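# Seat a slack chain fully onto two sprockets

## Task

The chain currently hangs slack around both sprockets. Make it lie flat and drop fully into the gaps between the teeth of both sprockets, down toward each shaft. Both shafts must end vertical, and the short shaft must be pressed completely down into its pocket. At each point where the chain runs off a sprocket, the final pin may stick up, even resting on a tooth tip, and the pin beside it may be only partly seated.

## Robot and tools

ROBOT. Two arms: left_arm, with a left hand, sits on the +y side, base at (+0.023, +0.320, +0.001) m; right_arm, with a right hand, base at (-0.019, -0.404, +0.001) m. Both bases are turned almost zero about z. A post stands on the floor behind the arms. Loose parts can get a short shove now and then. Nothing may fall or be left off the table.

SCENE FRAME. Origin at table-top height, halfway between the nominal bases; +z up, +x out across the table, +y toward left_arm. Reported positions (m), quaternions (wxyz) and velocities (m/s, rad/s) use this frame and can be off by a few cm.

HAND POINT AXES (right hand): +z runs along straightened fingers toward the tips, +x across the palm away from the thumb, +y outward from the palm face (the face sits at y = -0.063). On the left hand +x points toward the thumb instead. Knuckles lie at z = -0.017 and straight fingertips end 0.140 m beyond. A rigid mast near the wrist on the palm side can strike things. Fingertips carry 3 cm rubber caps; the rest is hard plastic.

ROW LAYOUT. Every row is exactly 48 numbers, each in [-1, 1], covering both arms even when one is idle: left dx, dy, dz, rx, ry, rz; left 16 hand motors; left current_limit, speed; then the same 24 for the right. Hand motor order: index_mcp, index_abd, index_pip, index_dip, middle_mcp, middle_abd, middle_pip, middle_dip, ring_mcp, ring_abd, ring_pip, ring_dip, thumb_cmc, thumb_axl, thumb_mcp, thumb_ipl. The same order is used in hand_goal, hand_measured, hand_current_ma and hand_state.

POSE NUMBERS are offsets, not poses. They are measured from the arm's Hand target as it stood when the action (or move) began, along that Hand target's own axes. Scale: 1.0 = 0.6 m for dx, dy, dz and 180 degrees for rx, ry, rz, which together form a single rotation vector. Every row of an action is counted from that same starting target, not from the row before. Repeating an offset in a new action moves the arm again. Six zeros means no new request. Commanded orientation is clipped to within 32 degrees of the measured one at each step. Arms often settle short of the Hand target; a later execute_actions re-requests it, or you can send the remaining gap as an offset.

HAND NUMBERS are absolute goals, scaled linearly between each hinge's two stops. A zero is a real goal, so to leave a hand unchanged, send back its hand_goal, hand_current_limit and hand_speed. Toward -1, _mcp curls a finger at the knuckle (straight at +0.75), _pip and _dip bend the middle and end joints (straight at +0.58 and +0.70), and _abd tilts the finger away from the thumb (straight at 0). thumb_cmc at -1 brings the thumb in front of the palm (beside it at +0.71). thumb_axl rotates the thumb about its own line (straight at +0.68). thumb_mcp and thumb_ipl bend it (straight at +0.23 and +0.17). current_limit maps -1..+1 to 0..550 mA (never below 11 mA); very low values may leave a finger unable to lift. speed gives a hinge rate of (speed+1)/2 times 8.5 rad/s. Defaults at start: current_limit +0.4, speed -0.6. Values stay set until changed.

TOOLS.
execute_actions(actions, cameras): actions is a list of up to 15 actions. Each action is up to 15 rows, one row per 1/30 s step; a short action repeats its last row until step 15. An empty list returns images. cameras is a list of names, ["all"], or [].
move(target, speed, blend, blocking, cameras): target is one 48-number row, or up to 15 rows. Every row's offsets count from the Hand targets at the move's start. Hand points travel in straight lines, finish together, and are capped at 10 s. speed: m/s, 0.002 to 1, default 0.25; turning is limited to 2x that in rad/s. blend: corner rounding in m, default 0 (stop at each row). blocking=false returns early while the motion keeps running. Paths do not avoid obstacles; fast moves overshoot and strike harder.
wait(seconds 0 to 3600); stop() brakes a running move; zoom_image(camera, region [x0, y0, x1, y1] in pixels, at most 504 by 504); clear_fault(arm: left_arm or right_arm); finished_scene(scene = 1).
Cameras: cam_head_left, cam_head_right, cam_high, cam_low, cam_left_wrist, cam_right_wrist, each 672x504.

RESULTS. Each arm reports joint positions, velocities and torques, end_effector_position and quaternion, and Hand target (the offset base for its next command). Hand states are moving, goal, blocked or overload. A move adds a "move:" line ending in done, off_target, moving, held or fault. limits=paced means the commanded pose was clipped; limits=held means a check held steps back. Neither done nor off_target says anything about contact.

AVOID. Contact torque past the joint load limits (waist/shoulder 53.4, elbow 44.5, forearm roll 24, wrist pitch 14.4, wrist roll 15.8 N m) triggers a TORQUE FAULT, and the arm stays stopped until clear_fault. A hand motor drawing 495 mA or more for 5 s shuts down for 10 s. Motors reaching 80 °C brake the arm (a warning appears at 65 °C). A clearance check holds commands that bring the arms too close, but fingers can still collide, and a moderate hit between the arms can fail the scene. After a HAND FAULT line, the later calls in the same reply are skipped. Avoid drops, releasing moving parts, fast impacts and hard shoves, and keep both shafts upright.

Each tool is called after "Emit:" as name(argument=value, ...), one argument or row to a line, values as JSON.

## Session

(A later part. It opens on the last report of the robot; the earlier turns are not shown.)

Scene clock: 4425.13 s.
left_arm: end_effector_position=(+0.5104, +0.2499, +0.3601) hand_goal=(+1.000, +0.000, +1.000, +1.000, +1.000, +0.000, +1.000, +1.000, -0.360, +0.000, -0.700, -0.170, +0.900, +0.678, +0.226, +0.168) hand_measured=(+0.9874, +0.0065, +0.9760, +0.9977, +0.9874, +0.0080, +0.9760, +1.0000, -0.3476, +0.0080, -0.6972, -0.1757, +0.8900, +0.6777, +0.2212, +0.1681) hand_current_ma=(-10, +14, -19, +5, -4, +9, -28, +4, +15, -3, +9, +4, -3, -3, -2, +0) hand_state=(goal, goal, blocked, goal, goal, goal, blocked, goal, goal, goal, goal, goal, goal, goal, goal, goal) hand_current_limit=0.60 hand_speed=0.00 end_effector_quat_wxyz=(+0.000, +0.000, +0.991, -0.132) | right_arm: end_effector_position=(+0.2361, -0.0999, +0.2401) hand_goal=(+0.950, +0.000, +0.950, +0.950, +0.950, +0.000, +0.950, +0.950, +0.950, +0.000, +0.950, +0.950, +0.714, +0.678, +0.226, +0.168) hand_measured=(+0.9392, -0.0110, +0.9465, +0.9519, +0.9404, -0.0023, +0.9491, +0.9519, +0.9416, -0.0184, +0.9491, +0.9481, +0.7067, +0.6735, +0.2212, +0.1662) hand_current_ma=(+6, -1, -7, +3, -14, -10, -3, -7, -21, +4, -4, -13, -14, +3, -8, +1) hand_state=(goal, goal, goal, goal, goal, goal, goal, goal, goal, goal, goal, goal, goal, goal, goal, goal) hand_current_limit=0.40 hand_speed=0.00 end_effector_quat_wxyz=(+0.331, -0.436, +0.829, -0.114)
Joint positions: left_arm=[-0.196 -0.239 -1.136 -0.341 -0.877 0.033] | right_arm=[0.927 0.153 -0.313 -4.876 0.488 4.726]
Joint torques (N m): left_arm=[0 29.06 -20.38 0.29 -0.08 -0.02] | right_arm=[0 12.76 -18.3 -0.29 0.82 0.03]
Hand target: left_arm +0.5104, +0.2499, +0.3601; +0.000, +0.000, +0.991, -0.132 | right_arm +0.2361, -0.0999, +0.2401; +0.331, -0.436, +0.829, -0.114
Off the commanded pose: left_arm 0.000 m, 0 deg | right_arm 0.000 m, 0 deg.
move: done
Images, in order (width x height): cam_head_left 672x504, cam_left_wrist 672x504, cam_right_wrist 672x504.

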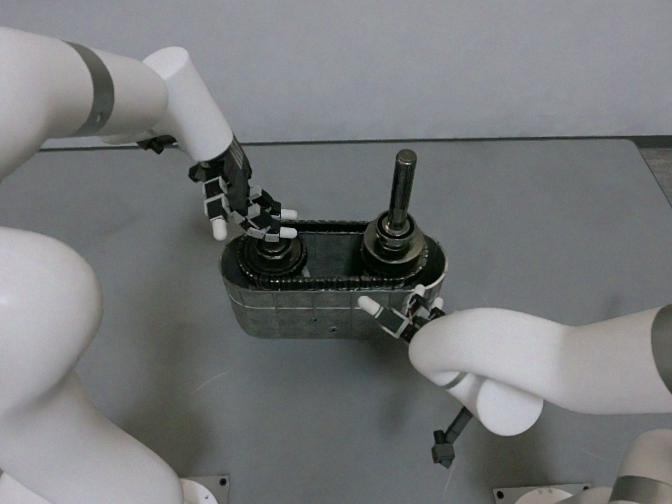

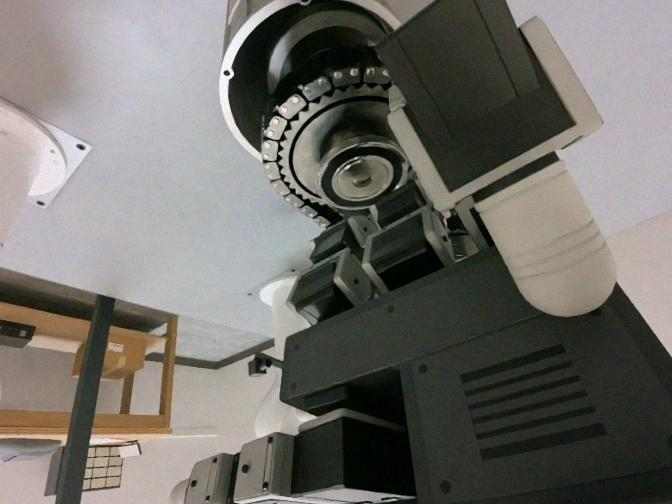

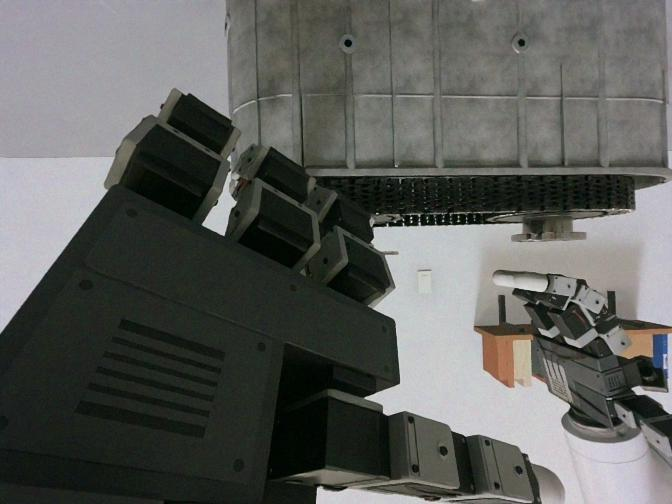

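Emit:
move(
  target=[
    [0,0.0353,-0.0095,0,0,0, 1,0,1,1,1,0,1,1,-0.36,0,-0.70,-0.17,0.9,0.678,0.226,0.168,0.6,0, 0,0,0,0,0,0, 0.95,0,0.95,0.95,0.95,0,0.95,0.95,0.95,0,0.95,0.95,0.714,0.678,0.226,0.168,0.4,0],
    [0,0.0479,0.0372,0,0,0, 1,0,1,1,1,0,1,1,-0.36,0,-0.70,-0.17,0.9,0.678,0.226,0.168,0.6,0, 0,0,0,0,0,0, 0.95,0,0.95,0.95,0.95,0,0.95,0.95,0.95,0,0.95,0.95,0.714,0.678,0.226,0.168,0.4,0],
  ],
  speed=[0.1,0.03],
  cameras=["cam_head_left","cam_right_wrist","cam_left_wrist"],
)

Emit:
zoom_image(
  camera="cam_left_wrist",
  region=[240, 40, 420, 240],
)

Emit:
zoom_image(
  camera="cam_right_wrist",
  region=[460, 180, 672, 330],
)

Scene clock: 4440.53 s.
left_arm: end_effector_position=(+0.5103, +0.2718, +0.3311) hand_goal=(+1.000, +0.000, +1.000, +1.000, +1.000, +0.000, +1.000, +1.000, -0.360, +0.000, -0.700, -0.170, +0.900, +0.678, +0.226, +0.168) hand_measured=(+0.9874, +0.0051, +0.9747, +0.9977, +0.9862, +0.0095, +0.9747, +1.0000, -0.3476, +0.0080, -0.6959, -0.1744, +0.8887, +0.6767, +0.2212, +0.1681) hand_current_ma=(-12, +8, -20, +3, -8, +10, -24, -2, +14, +1, +3, +3, +0, -5, -3, +3) hand_state=(goal, goal, blocked, goal, goal, goal, blocked, goal, goal, goal, goal, goal, goal, goal, goal, goal) hand_current_limit=0.60 hand_speed=0.00 end_effector_quat_wxyz=(+0.000, +0.000, +0.991, -0.132) | right_arm: end_effector_position=(+0.2361, -0.0999, +0.2401) hand_goal=(+0.950, +0.000, +0.950, +0.950, +0.950, +0.000, +0.950, +0.950, +0.950, +0.000, +0.950, +0.950, +0.714, +0.678, +0.226, +0.168) hand_measured=(+0.9392, -0.0110, +0.9478, +0.9519, +0.9404, -0.0023, +0.9478, +0.9506, +0.9416, -0.0184, +0.9491, +0.9493, +0.7079, +0.6735, +0.2212, +0.1672) hand_current_ma=(+20, +2, +6, -8, +0, -12, +3, -3, -24, +6, +15, -9, -4, +3, -4, -8) hand_state=(goal, goal, goal, goal, goal, goal, goal, goal, goal, goal, goal, goal, goal, goal, goal, goal) hand_current_limit=0.40 hand_speed=0.00 end_effector_quat_wxyz=(+0.331, -0.436, +0.829, -0.114)
Joint positions: left_arm=[-0.154 -0.258 -1.089 -0.359 -0.827 0.102] | right_arm=[0.927 0.153 -0.313 -4.876 0.488 4.726]
Joint torques (N m): left_arm=[0 29.33 -20 0.27 -0.1 -0.02] | right_arm=[0 12.76 -18.3 -0.29 0.82 0.03]
Hand target: left_arm +0.5103, +0.2718, +0.3310; +0.000, +0.000, +0.991, -0.132 | right_arm +0.2361, -0.0999, +0.2401; +0.331, -0.436, +0.829, -0.114
Off the commanded pose: left_arm 0.000 m, 0 deg | right_arm 0.000 m, 0 deg.
move: done
Images, in order (width x height): cam_head_left 672x504, cam_left_wrist 672x504, cam_right_wrist 672x504.

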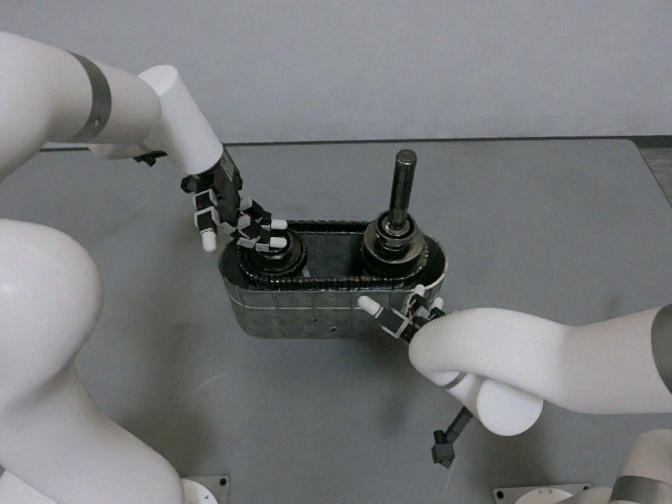

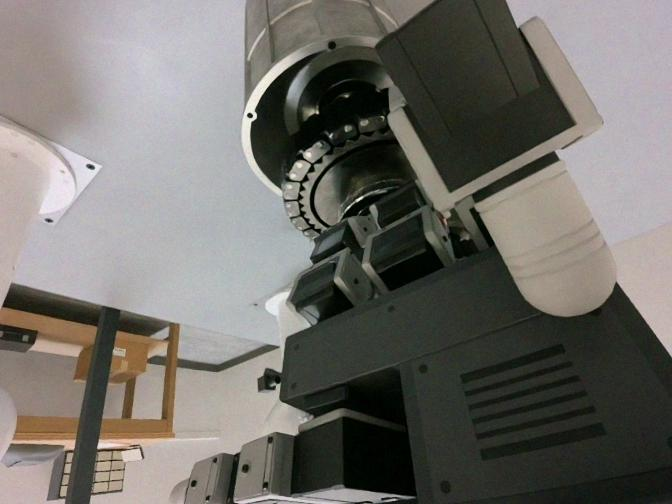

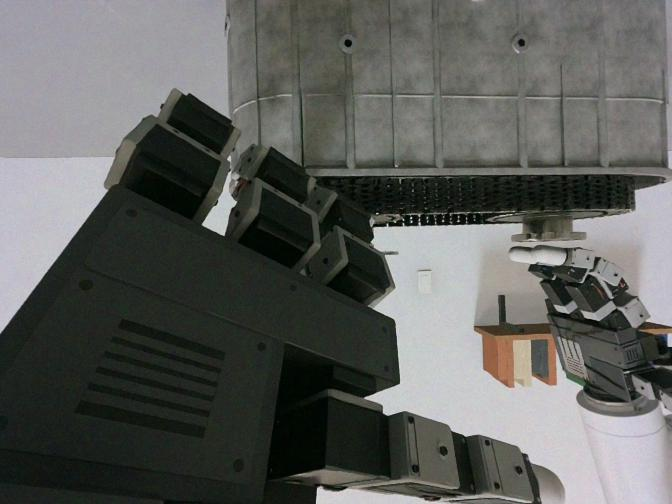

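Scaled by 2.520.

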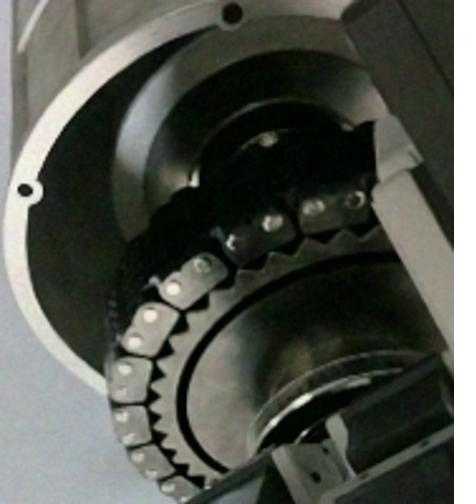

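Scaled by 2.377.

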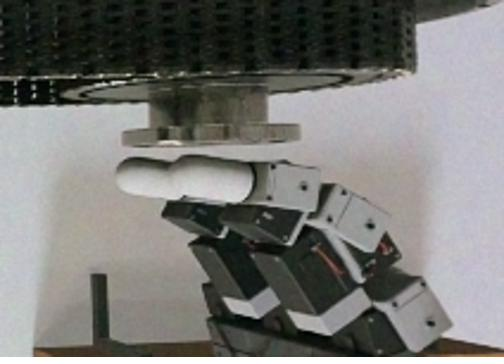

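Emit:
move(
  target=[
    [0,0.0035,0.0129,0,0,0, 1,0,1,1,1,0,1,1,-0.36,0,-0.70,-0.17,0.9,0.678,0.226,0.168,0.6,0, 0,0,0,0,0,0, 0.95,0,0.95,0.95,0.95,0,0.95,0.95,0.95,0,0.95,0.95,0.714,0.678,0.226,0.168,0.4,0],
  ],
  speed=0.02,
)

Emit:
move(
  target=[
    [0,0.0013,0.00483,0,0,0, 1,0,1,1,1,0,1,1,-0.36,0,-0.70,-0.17,0.9,0.678,0.226,0.168,0.6,0, 0,0,0,0,0,0, 0.95,0,0.95,0.95,0.95,0,0.95,0.95,0.95,0,0.95,0.95,0.714,0.678,0.226,0.168,0.4,0],
  ],
  speed=0.02,
  cameras=["cam_right_wrist","cam_left_wrist"],
)

Emit:
zoom_image(
  camera="cam_left_wrist",
  region=[240, 40, 420, 240],
)

Emit:
zoom_image(
  camera="cam_right_wrist",
  region=[460, 180, 672, 330],
)

Scene clock: 4450.13 s.
left_arm: end_effector_position=(+0.5104, +0.2718, +0.3231) hand_goal=(+1.000, +0.000, +1.000, +1.000, +1.000, +0.000, +1.000, +1.000, -0.360, +0.000, -0.700, -0.170, +0.900, +0.678, +0.226, +0.168) hand_measured=(+1.0000, +0.0051, +0.9850, +1.0000, +1.0000, +0.0080, +0.9863, +1.0000, -0.3476, +0.0080, -0.6959, -0.1757, +0.8887, +0.6767, +0.2212, +0.1672) hand_current_ma=(+3, +12, -7, +5, +11, +9, -10, +6, +15, +5, +4, +5, -1, -1, -3, +3) hand_state=(goal, goal, goal, goal, goal, goal, goal, goal, goal, goal, goal, goal, goal, goal, goal, goal) hand_current_limit=0.60 hand_speed=0.00 end_effector_quat_wxyz=(+0.000, +0.000, +0.991, -0.132) | right_arm: end_effector_position=(+0.2361, -0.0999, +0.2401) hand_goal=(+0.950, +0.000, +0.950, +0.950, +0.950, +0.000, +0.950, +0.950, +0.950, +0.000, +0.950, +0.950, +0.714, +0.678, +0.226, +0.168) hand_measured=(+0.9392, -0.0110, +0.9478, +0.9519, +0.9404, -0.0037, +0.9478, +0.9506, +0.9416, -0.0169, +0.9491, +0.9493, +0.7079, +0.6746, +0.2222, +0.1672) hand_current_ma=(-5, -3, -9, -5, +1, -7, +4, -2, +1, +7, -5, -5, -21, -15, +13, +5) hand_state=(goal, goal, goal, goal, goal, goal, goal, goal, goal, goal, goal, goal, goal, goal, goal, goal) hand_current_limit=0.40 hand_speed=0.00 end_effector_quat_wxyz=(+0.331, -0.436, +0.829, -0.114)
Joint positions: left_arm=[-0.154 -0.266 -1.08 -0.365 -0.811 0.111] | right_arm=[0.927 0.153 -0.313 -4.876 0.488 4.726]
Joint torques (N m): left_arm=[0 6.91 -7.12 0.26 -0.1 -0.02] | right_arm=[0 12.76 -18.3 -0.29 0.82 0.03]
Hand target: left_arm +0.5103, +0.2718, +0.3230; +0.000, +0.000, +0.991, -0.132 | right_arm +0.2361, -0.0999, +0.2401; +0.331, -0.436, +0.829, -0.114
Off the commanded pose: left_arm 0.000 m, 0 deg | right_arm 0.000 m, 0 deg.
move: done

Scene clock: 4450.63 s.
left_arm: end_effector_position=(+0.5104, +0.2718, +0.3207) hand_goal=(+1.000, +0.000, +1.000, +1.000, +1.000, +0.000, +1.000, +1.000, -0.360, +0.000, -0.700, -0.170, +0.900, +0.678, +0.226, +0.168) hand_measured=(+1.0000, +0.0051, +0.9991, +1.0000, +1.0000, +0.0080, +0.9991, +1.0000, -0.3488, +0.0080, -0.6972, -0.1757, +0.8887, +0.6777, +0.2212, +0.1672) hand_current_ma=(+2, +10, +11, +9, +11, +12, -2, +4, +8, +10, +4, -4, -4, -1, -2, +3) hand_state=(goal, goal, goal, goal, goal, goal, goal, goal, goal, goal, goal, goal, goal, goal, goal, goal) hand_current_limit=0.60 hand_speed=0.00 end_effector_quat_wxyz=(+0.000, +0.000, +0.991, -0.132) | right_arm: end_effector_position=(+0.2361, -0.0999, +0.2401) hand_goal=(+0.950, +0.000, +0.950, +0.950, +0.950, +0.000, +0.950, +0.950, +0.950, +0.000, +0.950, +0.950, +0.714, +0.678, +0.226, +0.168) hand_measured=(+0.9392, -0.0110, +0.9478, +0.9519, +0.9404, -0.0023, +0.9491, +0.9506, +0.9416, -0.0184, +0.9504, +0.9481, +0.7079, +0.6735, +0.2222, +0.1672) hand_current_ma=(+3, -6, -6, +5, -3, -9, +2, +0, -10, +1, +0, +1, +8, -5, +10, -9) hand_state=(goal, goal, goal, goal, goal, goal, goal, goal, goal, goal, goal, goal, goal, goal, goal, goal) hand_current_limit=0.40 hand_speed=0.00 end_effector_quat_wxyz=(+0.331, -0.436, +0.829, -0.114)
Joint positions: left_arm=[-0.154 -0.268 -1.077 -0.367 -0.805 0.114] | right_arm=[0.927 0.153 -0.313 -4.876 0.488 4.726]
Joint torques (N m): left_arm=[0 -9.37 7.82 0.26 6.76 -0.02] | right_arm=[0 12.76 -18.3 -0.29 0.82 0.03]
Hand target: left_arm +0.5103, +0.2718, +0.3200; +0.000, +0.000, +0.991, -0.132 | right_arm +0.2361, -0.0999, +0.2401; +0.331, -0.436, +0.829, -0.114
Off the commanded pose: left_arm 0.001 m, 0 deg | right_arm 0.000 m, 0 deg.
move: done
Images, in order (width x height): cam_left_wrist 672x504, cam_right_wrist 672x504.

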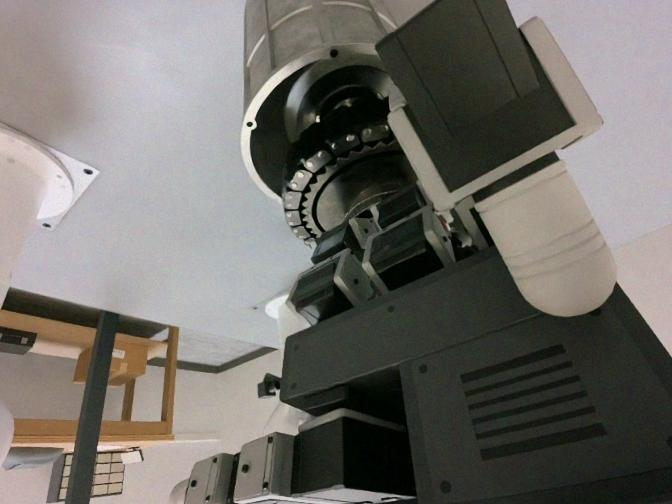

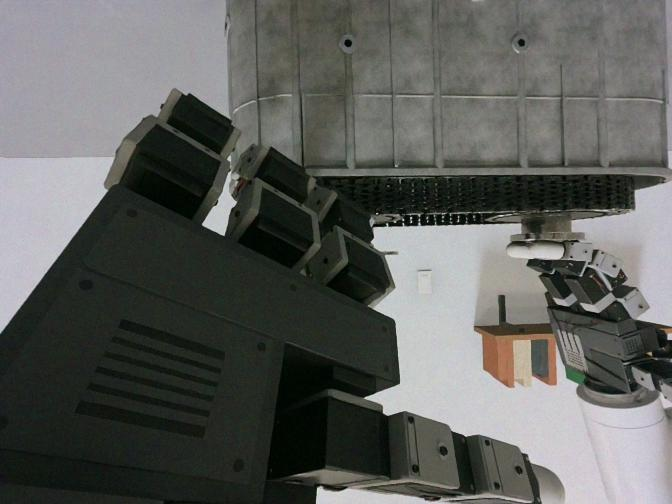

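Scaled by 2.520.

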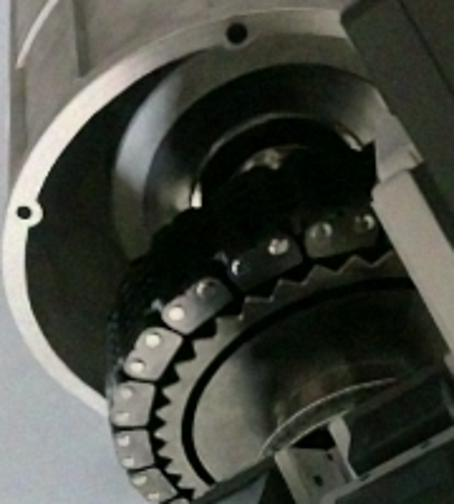

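Scaled by 2.377.

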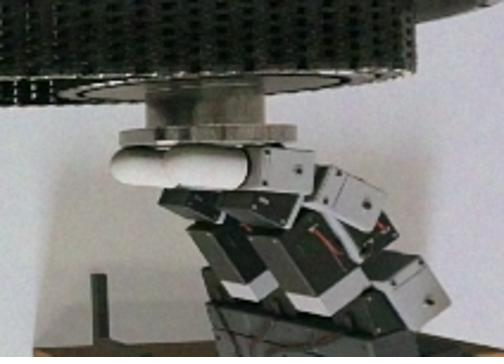

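Emit:
move(
  target=[
    [0,0.0064,-0.0017,0,0,0, 1,0,1,1,1,0,1,1,-0.36,0,-0.70,-0.17,0.9,0.678,0.226,0.168,0.6,0, 0,0,0,0,0,0, 0.95,0,0.95,0.95,0.95,0,0.95,0.95,0.95,0,0.95,0.95,0.714,0.678,0.226,0.168,0.4,0],
  ],
  speed=0.02,
  cameras=["cam_right_wrist","cam_left_wrist"],
)

Emit:
zoom_image(
  camera="cam_left_wrist",
  region=[240, 40, 420, 240],
)

Emit:
zoom_image(
  camera="cam_right_wrist",
  region=[460, 180, 672, 330],
)

Scene clock: 4459.90 s.
left_arm: end_effector_position=(+0.5103, +0.2757, +0.3200) hand_goal=(+1.000, +0.000, +1.000, +1.000, +1.000, +0.000, +1.000, +1.000, -0.360, +0.000, -0.700, -0.170, +0.900, +0.678, +0.226, +0.168) hand_measured=(+1.0000, +0.0036, +1.0000, +1.0000, +1.0000, +0.0080, +1.0000, +1.0000, -0.3476, +0.0080, -0.6972, -0.1757, +0.8887, +0.6767, +0.2212, +0.1681) hand_current_ma=(+5, +12, +9, +7, +14, +11, +4, +3, +12, +4, +2, +8, -1, -5, -5, -1) hand_state=(goal, goal, goal, goal, goal, goal, goal, goal, goal, goal, goal, goal, goal, goal, goal, goal) hand_current_limit=0.60 hand_speed=0.00 end_effector_quat_wxyz=(+0.000, +0.000, +0.991, -0.132) | right_arm: end_effector_position=(+0.2361, -0.0999, +0.2401) hand_goal=(+0.950, +0.000, +0.950, +0.950, +0.950, +0.000, +0.950, +0.950, +0.950, +0.000, +0.950, +0.950, +0.714, +0.678, +0.226, +0.168) hand_measured=(+0.9380, -0.0125, +0.9478, +0.9519, +0.9404, -0.0023, +0.9478, +0.9519, +0.9416, -0.0169, +0.9504, +0.9481, +0.7079, +0.6735, +0.2212, +0.1672) hand_current_ma=(+7, +6, +17, +8, +3, -4, -8, +3, -11, -8, -5, +7, +0, +1, +6, -11) hand_state=(goal, goal, goal, goal, goal, goal, goal, goal, goal, goal, goal, goal, goal, goal, goal, goal) hand_current_limit=0.40 hand_speed=0.00 end_effector_quat_wxyz=(+0.331, -0.436, +0.829, -0.114)
Joint positions: left_arm=[-0.147 -0.268 -1.075 -0.367 -0.806 0.121] | right_arm=[0.927 0.153 -0.313 -4.876 0.488 4.726]
Joint torques (N m): left_arm=[20.37 0.92 6.97 11.98 -0.11 1.64] | right_arm=[0 12.76 -18.3 -0.29 0.82 0.03]
Hand target: left_arm +0.5103, +0.2758, +0.3200; +0.000, +0.000, +0.991, -0.132 | right_arm +0.2361, -0.0999, +0.2401; +0.331, -0.436, +0.829, -0.114
Off the commanded pose: left_arm 0.000 m, 0 deg | right_arm 0.000 m, 0 deg.
move: done
Images, in order (width x height): cam_left_wrist 672x504, cam_right_wrist 672x504.

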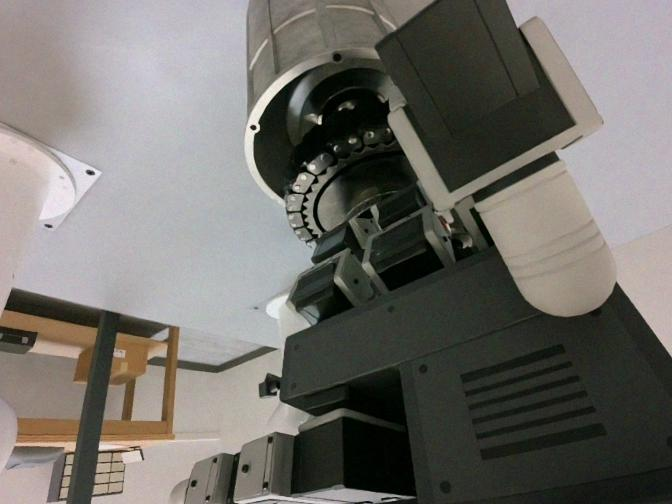

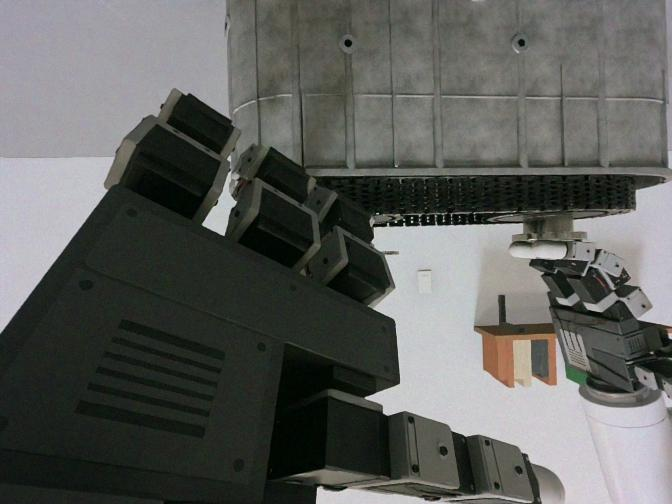

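Scaled by 2.520.

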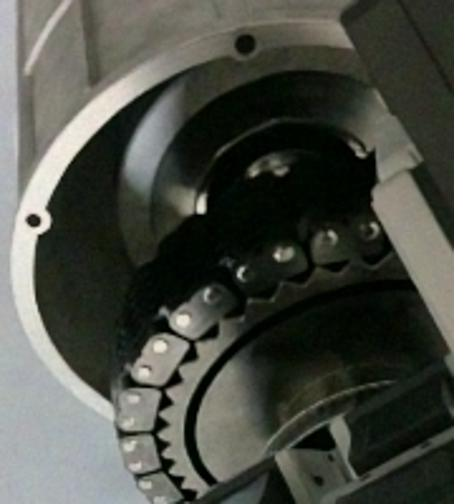

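Scaled by 2.377.

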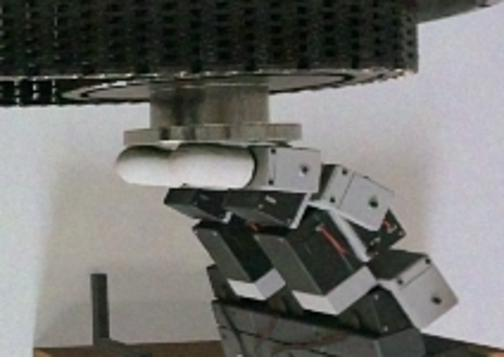

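Emit:
zoom_image(
  camera="cam_right_wrist",
  region=[470, 190, 560, 250],
)

Emit:
zoom_image(
  camera="cam_right_wrist",
  region=[550, 190, 650, 250],
)

Scaled by 5.600.

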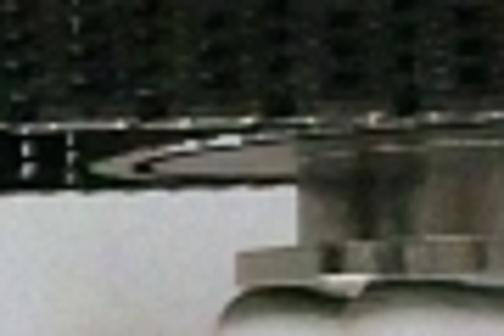

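Scaled by 5.040.

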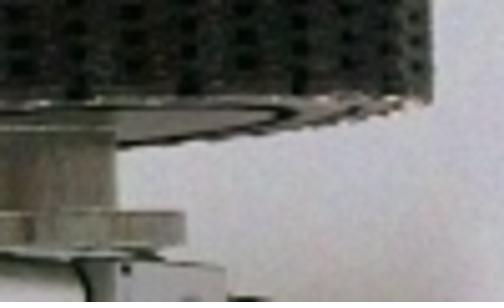

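Emit:
zoom_image(
  camera="cam_left_wrist",
  region=[240, 40, 400, 200],
)

Scaled by 3.150.

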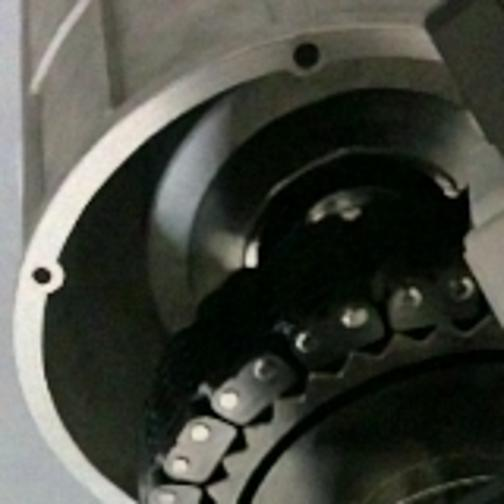

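Emit:
move(
  target=[
    [0,-0.0217,-0.0805,0,0,0, 1,0,1,1,1,0,1,1,-0.36,0,-0.70,-0.17,0.9,0.678,0.226,0.168,0.6,0, 0,0,0,0,0,0, 0.95,0,0.95,0.95,0.95,0,0.95,0.95,0.95,0,0.95,0.95,0.714,0.678,0.226,0.168,0.4,0],
    [0,-0.0867,-0.322,0,0,0, 1,0,1,1,1,0,1,1,-0.36,0,-0.70,-0.17,0.9,0.678,0.226,0.168,0.6,0, 0,0,0,0,0,0, 0.95,0,0.95,0.95,0.95,0,0.95,0.95,0.95,0,0.95,0.95,0.714,0.678,0.226,0.168,0.4,0],
  ],
  speed=[0.04,0.25],
  blend=[0.01,0],
)

Emit:
move(
  target=[
    [0,0,0,-0.0838,0,0, 0.75,0,0.58,0.7,0.75,0,0.58,0.7,-0.7,0,-0.75,-0.17,0.9,0.678,0.226,0.168,0.6,0, 0,0,0,0,0,0, 0.95,0,0.95,0.95,0.95,0,0.95,0.95,0.95,0,0.95,0.95,0.714,0.678,0.226,0.168,0.4,0],
  ],
  speed=0.25,
)

Emit:
move(
  target=[
    [0,0,0,0,0,0.5, 0.75,0,0.58,0.7,0.75,0,0.58,0.7,-0.7,0,-0.75,-0.17,0.9,0.678,0.226,0.168,0.6,0, 0,0,0,0,0,0, 0.95,0,0.95,0.95,0.95,0,0.95,0.95,0.95,0,0.95,0.95,0.714,0.678,0.226,0.168,0.4,0],
  ],
  speed=0.3,
)

Emit:
move(
  target=[
    [0,0,0,0,0,0.5, 0.75,0,0.58,0.7,0.75,0,0.58,0.7,-0.7,0,-0.75,-0.17,0.9,0.678,0.226,0.168,0.6,0, 0,0,0,0,0,0, 0.95,0,0.95,0.95,0.95,0,0.95,0.95,0.95,0,0.95,0.95,0.714,0.678,0.226,0.168,0.4,0],
  ],
  speed=0.3,
  cameras=["cam_head_left","cam_right_wrist","cam_left_wrist"],
)

Scene clock: 4599.73 s.
left_arm: end_effector_position=(+0.5105, +0.2761, +0.5200) hand_goal=(+1.000, +0.000, +1.000, +1.000, +1.000, +0.000, +1.000, +1.000, -0.360, +0.000, -0.700, -0.170, +0.900, +0.678, +0.226, +0.168) hand_measured=(+0.9910, +0.0051, +0.9760, +0.9977, +0.9898, +0.0065, +0.9747, +0.9990, -0.3488, +0.0080, -0.6972, -0.1744, +0.8887, +0.6767, +0.2212, +0.1681) hand_current_ma=(-9, +14, -15, +4, -2, +6, -24, +6, +13, +5, +1, +2, -1, -6, -6, +3) hand_state=(goal, goal, blocked, goal, goal, goal, blocked, goal, goal, goal, goal, goal, goal, goal, goal, goal) hand_current_limit=0.60 hand_speed=0.00 end_effector_quat_wxyz=(+0.000, +0.000, +0.991, -0.132) | right_arm: end_effector_position=(+0.2361, -0.0999, +0.2401) hand_goal=(+0.950, +0.000, +0.950, +0.950, +0.950, +0.000, +0.950, +0.950, +0.950, +0.000, +0.950, +0.950, +0.714, +0.678, +0.226, +0.168) hand_measured=(+0.9392, -0.0110, +0.9478, +0.9531, +0.9404, -0.0023, +0.9491, +0.9506, +0.9404, -0.0184, +0.9504, +0.9468, +0.7079, +0.6725, +0.2212, +0.1672) hand_current_ma=(+19, +2, -11, -7, +14, -6, +11, +6, -20, +3, -5, -6, +5, -6, -5, +4) hand_state=(goal, goal, goal, goal, goal, goal, goal, goal, goal, goal, goal, goal, goal, goal, goal, goal) hand_current_limit=0.40 hand_speed=0.00 end_effector_quat_wxyz=(+0.331, -0.436, +0.829, -0.114)
Joint positions: left_arm=[-0.146 -0.163 -1.406 -0.279 -1.221 -0.04] | right_arm=[0.927 0.153 -0.313 -4.876 0.488 4.726]
Joint torques (N m): left_arm=[0 26.76 -20.79 0.36 -0.05 -0.02] | right_arm=[0 12.76 -18.3 -0.29 0.82 0.03]
Hand target: left_arm +0.5105, +0.2761, +0.5200; +0.000, +0.000, +0.991, -0.132 | right_arm +0.2361, -0.0999, +0.2401; +0.331, -0.436, +0.829, -0.114
Off the commanded pose: left_arm 0.000 m, 0 deg | right_arm 0.000 m, 0 deg.
move: done

Scene clock: 4600.77 s.
left_arm: end_effector_position=(+0.5105, +0.2761, +0.5201) hand_goal=(+0.750, +0.000, +0.580, +0.700, +0.750, +0.000, +0.580, +0.700, -0.700, +0.000, -0.750, -0.170, +0.900, +0.678, +0.226, +0.168) hand_measured=(+0.7402, +0.0051, +0.5718, +0.6932, +0.7390, +0.0080, +0.5744, +0.6945, -0.4284, +0.0080, -0.7062, -0.1655, +0.8925, +0.6767, +0.2212, +0.1681) hand_current_ma=(-10, +11, +4, +3, -4, +8, -3, +7, +440, +5, +59, +11, +2, +3, -1, -1) hand_state=(goal, goal, goal, goal, goal, goal, goal, goal, blocked, goal, blocked, goal, goal, goal, goal, goal) hand_current_limit=0.60 hand_speed=0.00 end_effector_quat_wxyz=(+0.000, +0.000, +1.000, -0.001) | right_arm: end_effector_position=(+0.2361, -0.0999, +0.2401) hand_goal=(+0.950, +0.000, +0.950, +0.950, +0.950, +0.000, +0.950, +0.950, +0.950, +0.000, +0.950, +0.950, +0.714, +0.678, +0.226, +0.168) hand_measured=(+0.9392, -0.0110, +0.9478, +0.9519, +0.9404, -0.0023, +0.9478, +0.9506, +0.9416, -0.0184, +0.9491, +0.9493, +0.7079, +0.6735, +0.2222, +0.1672) hand_current_ma=(+7, +3, -3, -7, -4, +7, +3, -11, -15, -4, +14, -5, +6, +11, -4, +4) hand_state=(goal, goal, goal, goal, goal, goal, goal, goal, goal, goal, goal, goal, goal, goal, goal, goal) hand_current_limit=0.40 hand_speed=0.00 end_effector_quat_wxyz=(+0.331, -0.436, +0.829, -0.114)
Joint positions: left_arm=[-0.26 -0.193 -1.409 -0.001 -1.216 -0.247] | right_arm=[0.927 0.153 -0.313 -4.876 0.488 4.726]
Joint torques (N m): left_arm=[0 27.89 -20.85 0.82 -0.09 0] | right_arm=[0 12.76 -18.3 -0.29 0.82 0.03]
Hand target: left_arm +0.5105, +0.2761, +0.5200; +0.000, +0.000, +1.000, -0.001 | right_arm +0.2361, -0.0999, +0.2401; +0.331, -0.436, +0.829, -0.114
Off the commanded pose: left_arm 0.000 m, 0 deg | right_arm 0.000 m, 0 deg.
move: done

Scene clock: 4603.97 s.
left_arm: end_effector_position=(+0.5105, +0.2761, +0.5200) hand_goal=(+0.750, +0.000, +0.580, +0.700, +0.750, +0.000, +0.580, +0.700, -0.700, +0.000, -0.750, -0.170, +0.900, +0.678, +0.226, +0.168) hand_measured=(+0.7402, +0.0051, +0.5731, +0.6932, +0.7390, +0.0080, +0.5744, +0.6945, -0.4296, +0.0080, -0.7049, -0.1655, +0.8950, +0.6777, +0.2212, +0.1672) hand_current_ma=(-8, +11, -2, -1, -3, +11, -5, -2, +441, +2, +56, +10, +6, -10, -4, +1) hand_state=(goal, goal, goal, goal, goal, goal, goal, goal, blocked, goal, blocked, goal, goal, goal, goal, goal) hand_current_limit=0.60 hand_speed=0.00 end_effector_quat_wxyz=(+0.000, +0.707, +0.707, -0.001) | right_arm: end_effector_position=(+0.2361, -0.0999, +0.2401) hand_goal=(+0.950, +0.000, +0.950, +0.950, +0.950, +0.000, +0.950, +0.950, +0.950, +0.000, +0.950, +0.950, +0.714, +0.678, +0.226, +0.168) hand_measured=(+0.9392, -0.0110, +0.9478, +0.9531, +0.9404, -0.0023, +0.9491, +0.9506, +0.9416, -0.0184, +0.9491, +0.9481, +0.7079, +0.6735, +0.2222, +0.1672) hand_current_ma=(-11, -4, +8, +12, -17, -2, +14, +7, -1, -2, +11, -11, -2, -7, -8, +8) hand_state=(goal, goal, goal, goal, goal, goal, goal, goal, goal, goal, goal, goal, goal, goal, goal, goal) hand_current_limit=0.40 hand_speed=0.00 end_effector_quat_wxyz=(+0.331, -0.436, +0.829, -0.114)
Joint positions: left_arm=[-0.176 0.112 -1.094 -0.001 -1.206 1.408] | right_arm=[0.927 0.153 -0.313 -4.876 0.488 4.726]
Joint torques (N m): left_arm=[0 17.13 -21.05 0.81 0.09 0] | right_arm=[0 12.76 -18.3 -0.29 0.82 0.03]
Hand target: left_arm +0.5105, +0.2761, +0.5200; +0.000, +0.707, +0.707, -0.001 | right_arm +0.2361, -0.0999, +0.2401; +0.331, -0.436, +0.829, -0.114
Off the commanded pose: left_arm 0.000 m, 0 deg | right_arm 0.000 m, 0 deg.
move: done

Scene clock: 4607.13 s.
left_arm: end_effector_position=(+0.5105, +0.2761, +0.5200) hand_goal=(+0.750, +0.000, +0.580, +0.700, +0.750, +0.000, +0.580, +0.700, -0.700, +0.000, -0.750, -0.170, +0.900, +0.678, +0.226, +0.168) hand_measured=(+0.7402, +0.0051, +0.5731, +0.6932, +0.7390, +0.0065, +0.5731, +0.6932, -0.4284, +0.0080, -0.7049, -0.1655, +0.8950, +0.6777, +0.2212, +0.1681) hand_current_ma=(-9, +15, +1, -1, -2, +12, -4, +2, +442, +3, +58, +8, +6, -6, -2, -1) hand_state=(goal, goal, goal, goal, goal, goal, goal, goal, blocked, goal, blocked, goal, goal, goal, goal, goal) hand_current_limit=0.60 hand_speed=0.00 end_effector_quat_wxyz=(+0.001, +1.000, +0.000, +0.000) | right_arm: end_effector_position=(+0.2361, -0.0999, +0.2401) hand_goal=(+0.950, +0.000, +0.950, +0.950, +0.950, +0.000, +0.950, +0.950, +0.950, +0.000, +0.950, +0.950, +0.714, +0.678, +0.226, +0.168) hand_measured=(+0.9392, -0.0110, +0.9478, +0.9519, +0.9404, -0.0023, +0.9478, +0.9506, +0.9404, -0.0169, +0.9478, +0.9481, +0.7079, +0.6735, +0.2222, +0.1672) hand_current_ma=(+2, +10, +9, +0, -10, -18, -3, +6, -6, +4, +11, -13, -10, +0, -6, +4) hand_state=(goal, goal, goal, goal, goal, goal, goal, goal, goal, goal, goal, goal, goal, goal, goal, goal) hand_current_limit=0.40 hand_speed=0.00 end_effector_quat_wxyz=(+0.331, -0.436, +0.829, -0.114)
Joint positions: left_arm=[0.076 -0.039 -1.239 -0.001 -1.201 3.231] | right_arm=[0.927 0.153 -0.313 -4.876 0.488 4.726]
Joint torques (N m): left_arm=[0 22.55 -21.02 0.64 0.05 0] | right_arm=[0 12.76 -18.3 -0.29 0.82 0.03]
Hand target: left_arm +0.5105, +0.2761, +0.5200; +0.001, +1.000, +0.000, +0.000 | right_arm +0.2361, -0.0999, +0.2401; +0.331, -0.436, +0.829, -0.114
Off the commanded pose: left_arm 0.000 m, 0 deg | right_arm 0.000 m, 0 deg.
move: done
Images, in order (width x height): cam_head_left 672x504, cam_left_wrist 672x504, cam_right_wrist 672x504.

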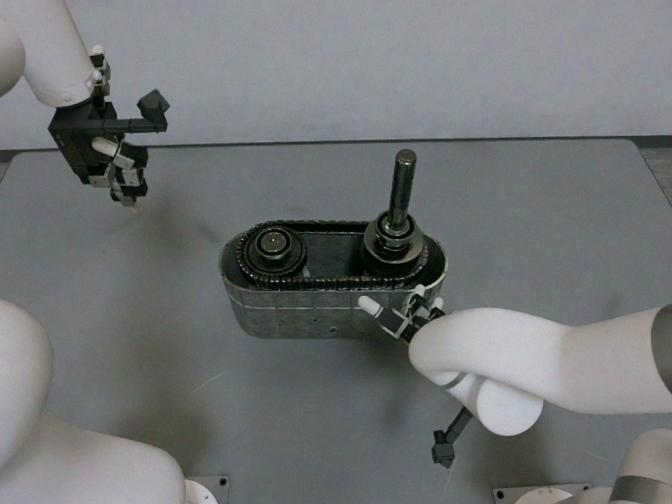

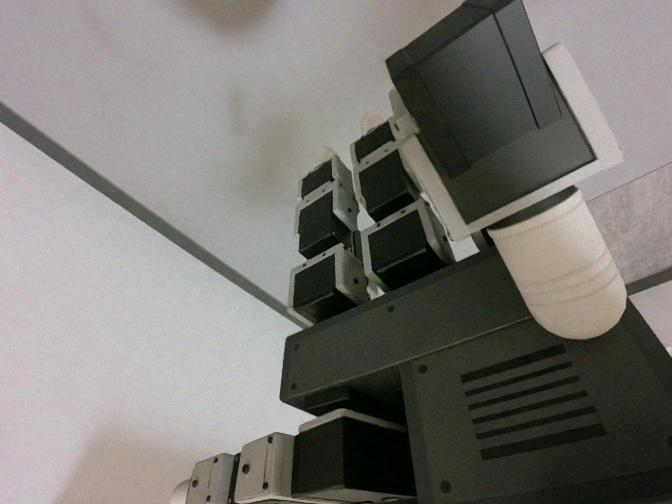

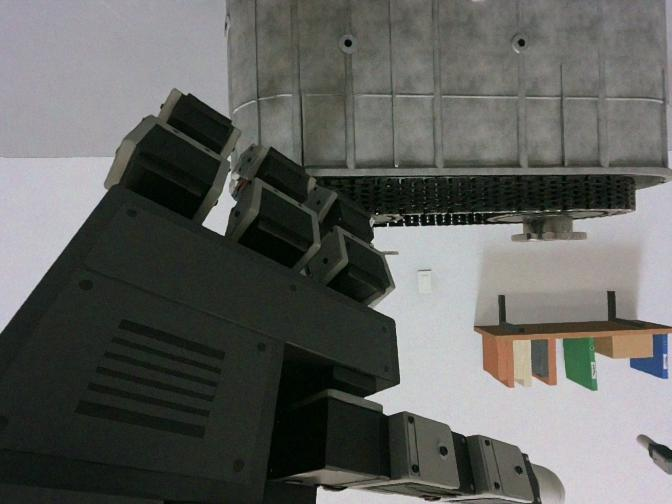

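Emit:
move(
  target=[
    [-0.0092,0.2293,0.1167,0,0,0, 0.75,0,0.58,0.7,0.75,0,0.58,0.7,-0.4,0,-0.7,-0.17,0.9,0.678,0.226,0.168,0.6,0, 0,0,0,0,0,0, 0.95,0,0.95,0.95,0.95,0,0.95,0.95,0.95,0,0.95,0.95,0.714,0.678,0.226,0.168,0.4,0],
  ],
  speed=0.15,
  cameras=["cam_head_left","cam_right_wrist","cam_left_wrist"],
)

Scene clock: 4615.77 s.
left_arm: end_effector_position=(+0.5049, +0.1385, +0.4502) hand_goal=(+0.750, +0.000, +0.580, +0.700, +0.750, +0.000, +0.580, +0.700, -0.400, +0.000, -0.700, -0.170, +0.900, +0.678, +0.226, +0.168) hand_measured=(+0.7438, +0.0051, +0.5731, +0.6932, +0.7426, +0.0080, +0.5744, +0.6945, -0.3705, +0.0080, -0.6946, -0.1655, +0.8950, +0.6767, +0.2212, +0.1672) hand_current_ma=(-5, +14, +5, +2, +3, +16, -4, -1, +40, +3, +7, +11, +7, -7, -5, -3) hand_state=(goal, goal, goal, goal, goal, goal, goal, goal, blocked, goal, goal, goal, goal, goal, goal, goal) hand_current_limit=0.60 hand_speed=0.00 end_effector_quat_wxyz=(+0.001, +1.000, +0.000, +0.000) | right_arm: end_effector_position=(+0.2361, -0.0999, +0.2401) hand_goal=(+0.950, +0.000, +0.950, +0.950, +0.950, +0.000, +0.950, +0.950, +0.950, +0.000, +0.950, +0.950, +0.714, +0.678, +0.226, +0.168) hand_measured=(+0.9380, -0.0125, +0.9478, +0.9519, +0.9404, -0.0037, +0.9491, +0.9506, +0.9404, -0.0169, +0.9504, +0.9481, +0.7067, +0.6735, +0.2222, +0.1672) hand_current_ma=(+10, -3, -5, -1, -1, +8, +4, +0, -26, -8, +6, -9, -7, +9, +0, -2) hand_state=(goal, goal, goal, goal, goal, goal, goal, goal, goal, goal, goal, goal, goal, goal, goal, goal) hand_current_limit=0.40 hand_speed=0.00 end_effector_quat_wxyz=(+0.331, -0.436, +0.829, -0.114)
Joint positions: left_arm=[-0.22 -0.065 -1.111 -0.001 -1.046 2.936] | right_arm=[0.927 0.153 -0.313 -4.876 0.488 4.726]
Joint torques (N m): left_arm=[0 23.54 -21.07 0.61 0.08 0] | right_arm=[0 12.76 -18.3 -0.29 0.82 0.03]
Hand target: left_arm +0.5049, +0.1384, +0.4502; +0.001, +1.000, +0.000, +0.000 | right_arm +0.2361, -0.0999, +0.2401; +0.331, -0.436, +0.829, -0.114
Off the commanded pose: left_arm 0.000 m, 0 deg | right_arm 0.000 m, 0 deg.
move: done
Images, in order (width x height): cam_head_left 672x504, cam_left_wrist 672x504, cam_right_wrist 672x504.

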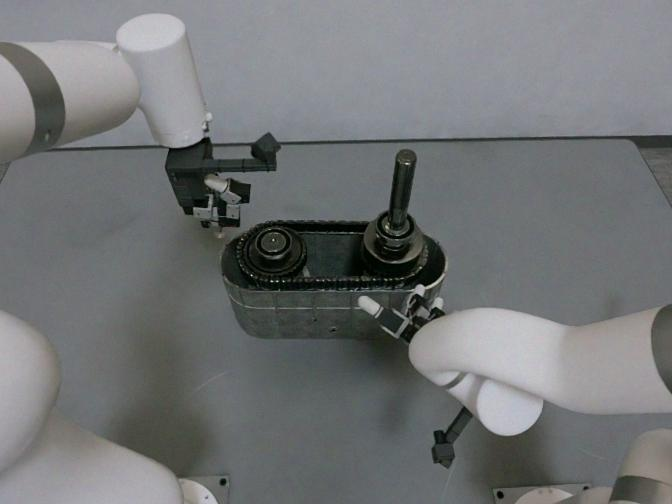

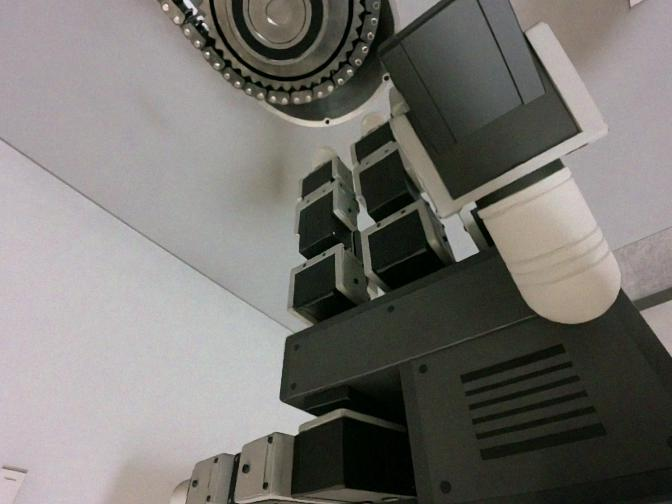

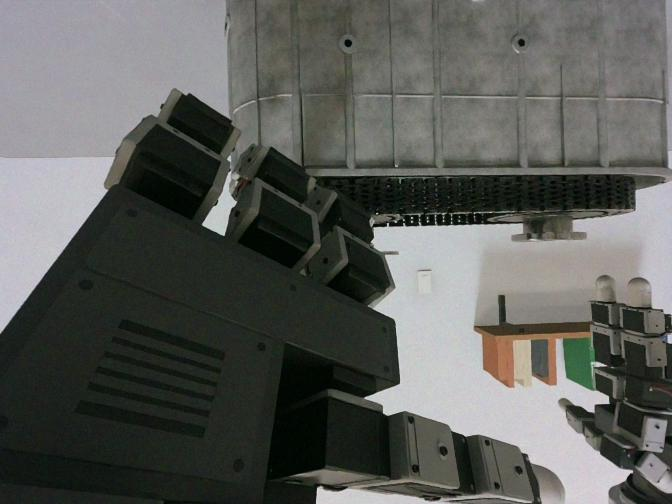

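Emit:
zoom_image(
  camera="cam_left_wrist",
  region=[150, 0, 410, 180],
)

Emit:
zoom_image(
  camera="cam_head_left",
  region=[150, 180, 320, 310],
)

Scaled by 1.938.

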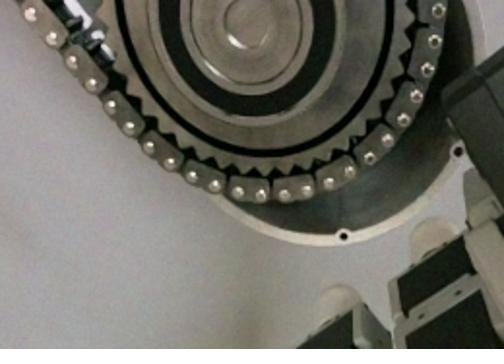

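Scaled by 2.965.

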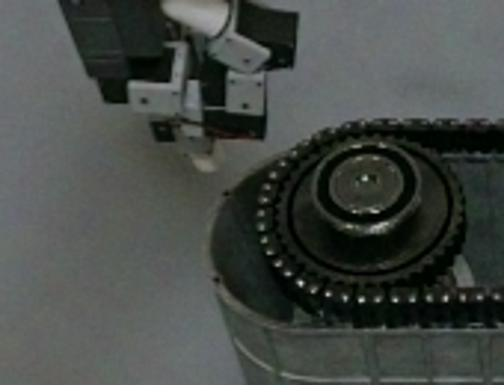

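Emit:
move(
  target=[
    [0.0025,-0.0367,0,0,0,0, 0.75,0,0.58,0.7,0.75,0,0.58,0.7,-0.4,0,-0.7,-0.17,0.9,0.678,0.226,0.168,0.6,0, 0,0,0,0,0,0, 0.95,0,0.95,0.95,0.95,0,0.95,0.95,0.95,0,0.95,0.95,0.714,0.678,0.226,0.168,0.4,0],
    [0.0025,-0.0367,0.1333,0,0,0, 0.75,0,0.58,0.7,0.75,0,0.58,0.7,-0.4,0,-0.7,-0.17,0.9,0.678,0.226,0.168,0.6,0, 0,0,0,0,0,0, 0.95,0,0.95,0.95,0.95,0,0.95,0.95,0.95,0,0.95,0.95,0.714,0.678,0.226,0.168,0.4,0],
  ],
  speed=[0.1,0.08],
  cameras=["cam_head_left","cam_right_wrist","cam_left_wrist"],
)

Emit:
zoom_image(
  camera="cam_left_wrist",
  region=[180, 0, 430, 180],
)

Emit:
zoom_image(
  camera="cam_right_wrist",
  region=[460, 180, 672, 330],
)

Scene clock: 4647.60 s.
left_arm: end_effector_position=(+0.5064, +0.1604, +0.3702) hand_goal=(+0.750, +0.000, +0.580, +0.700, +0.750, +0.000, +0.580, +0.700, -0.400, +0.000, -0.700, -0.170, +0.900, +0.678, +0.226, +0.168) hand_measured=(+0.7426, +0.0051, +0.5731, +0.6932, +0.7414, +0.0080, +0.5744, +0.6945, -0.3705, +0.0080, -0.6933, -0.1668, +0.9026, +0.6767, +0.2212, +0.1681) hand_current_ma=(-1, +10, +2, -3, +1, +13, -2, +0, +37, +4, +11, +3, +7, -7, -5, -2) hand_state=(goal, goal, goal, goal, goal, goal, goal, goal, blocked, goal, goal, goal, goal, goal, goal, goal) hand_current_limit=0.60 hand_speed=0.00 end_effector_quat_wxyz=(+0.001, +1.000, +0.000, +0.000) | right_arm: end_effector_position=(+0.2361, -0.0999, +0.2401) hand_goal=(+0.950, +0.000, +0.950, +0.950, +0.950, +0.000, +0.950, +0.950, +0.950, +0.000, +0.950, +0.950, +0.714, +0.678, +0.226, +0.168) hand_measured=(+0.9380, -0.0110, +0.9478, +0.9519, +0.9392, -0.0037, +0.9478, +0.9506, +0.9416, -0.0184, +0.9491, +0.9481, +0.7079, +0.6725, +0.2222, +0.1672) hand_current_ma=(+2, -11, -6, -9, -8, -5, +2, +15, -25, +3, +17, -9, +1, -2, -9, +7) hand_state=(goal, goal, goal, goal, goal, goal, goal, goal, goal, goal, goal, goal, goal, goal, goal, goal) hand_current_limit=0.40 hand_speed=0.00 end_effector_quat_wxyz=(+0.331, -0.436, +0.829, -0.114)
Joint positions: left_arm=[-0.173 -0.116 -0.981 -0.002 -0.866 2.982] | right_arm=[0.927 0.153 -0.313 -4.876 0.488 4.726]
Joint torques (N m): left_arm=[0 24.75 -20.46 0.53 0.07 0] | right_arm=[0 12.76 -18.3 -0.29 0.82 0.03]
Hand target: left_arm +0.5064, +0.1604, +0.3702; +0.001, +1.000, +0.000, +0.000 | right_arm +0.2361, -0.0999, +0.2401; +0.331, -0.436, +0.829, -0.114
Off the commanded pose: left_arm 0.000 m, 0 deg | right_arm 0.000 m, 0 deg.
move: done
Images, in order (width x height): cam_head_left 672x504, cam_left_wrist 672x504, cam_right_wrist 672x504.

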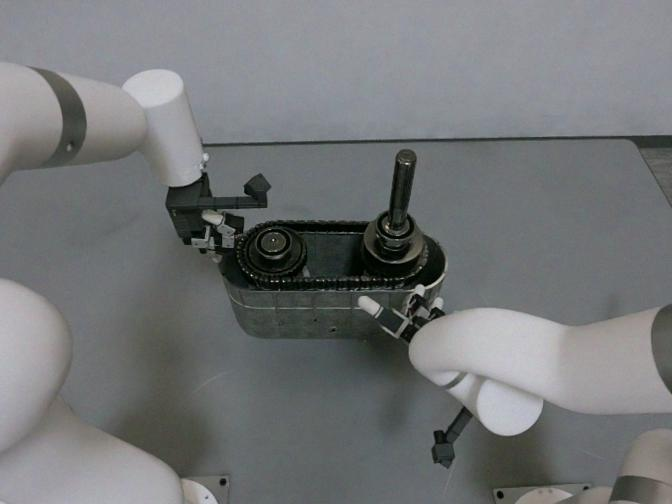

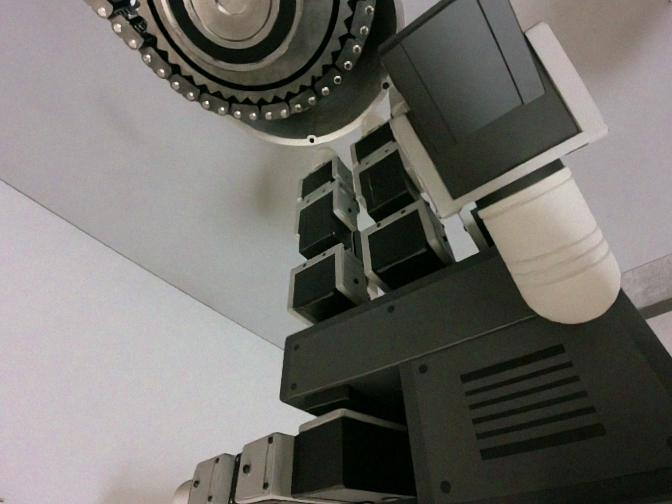

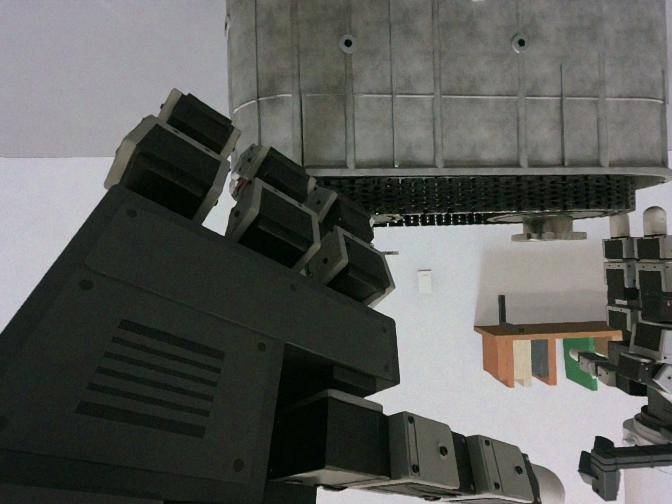

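Scaled by 2.016.

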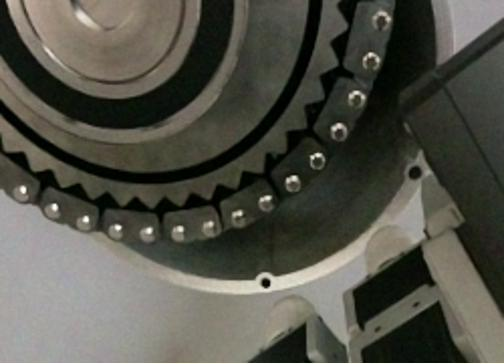

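Scaled by 2.377.

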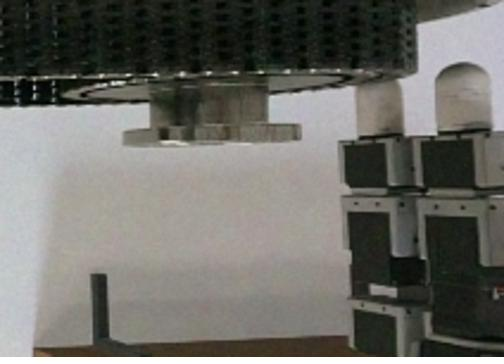

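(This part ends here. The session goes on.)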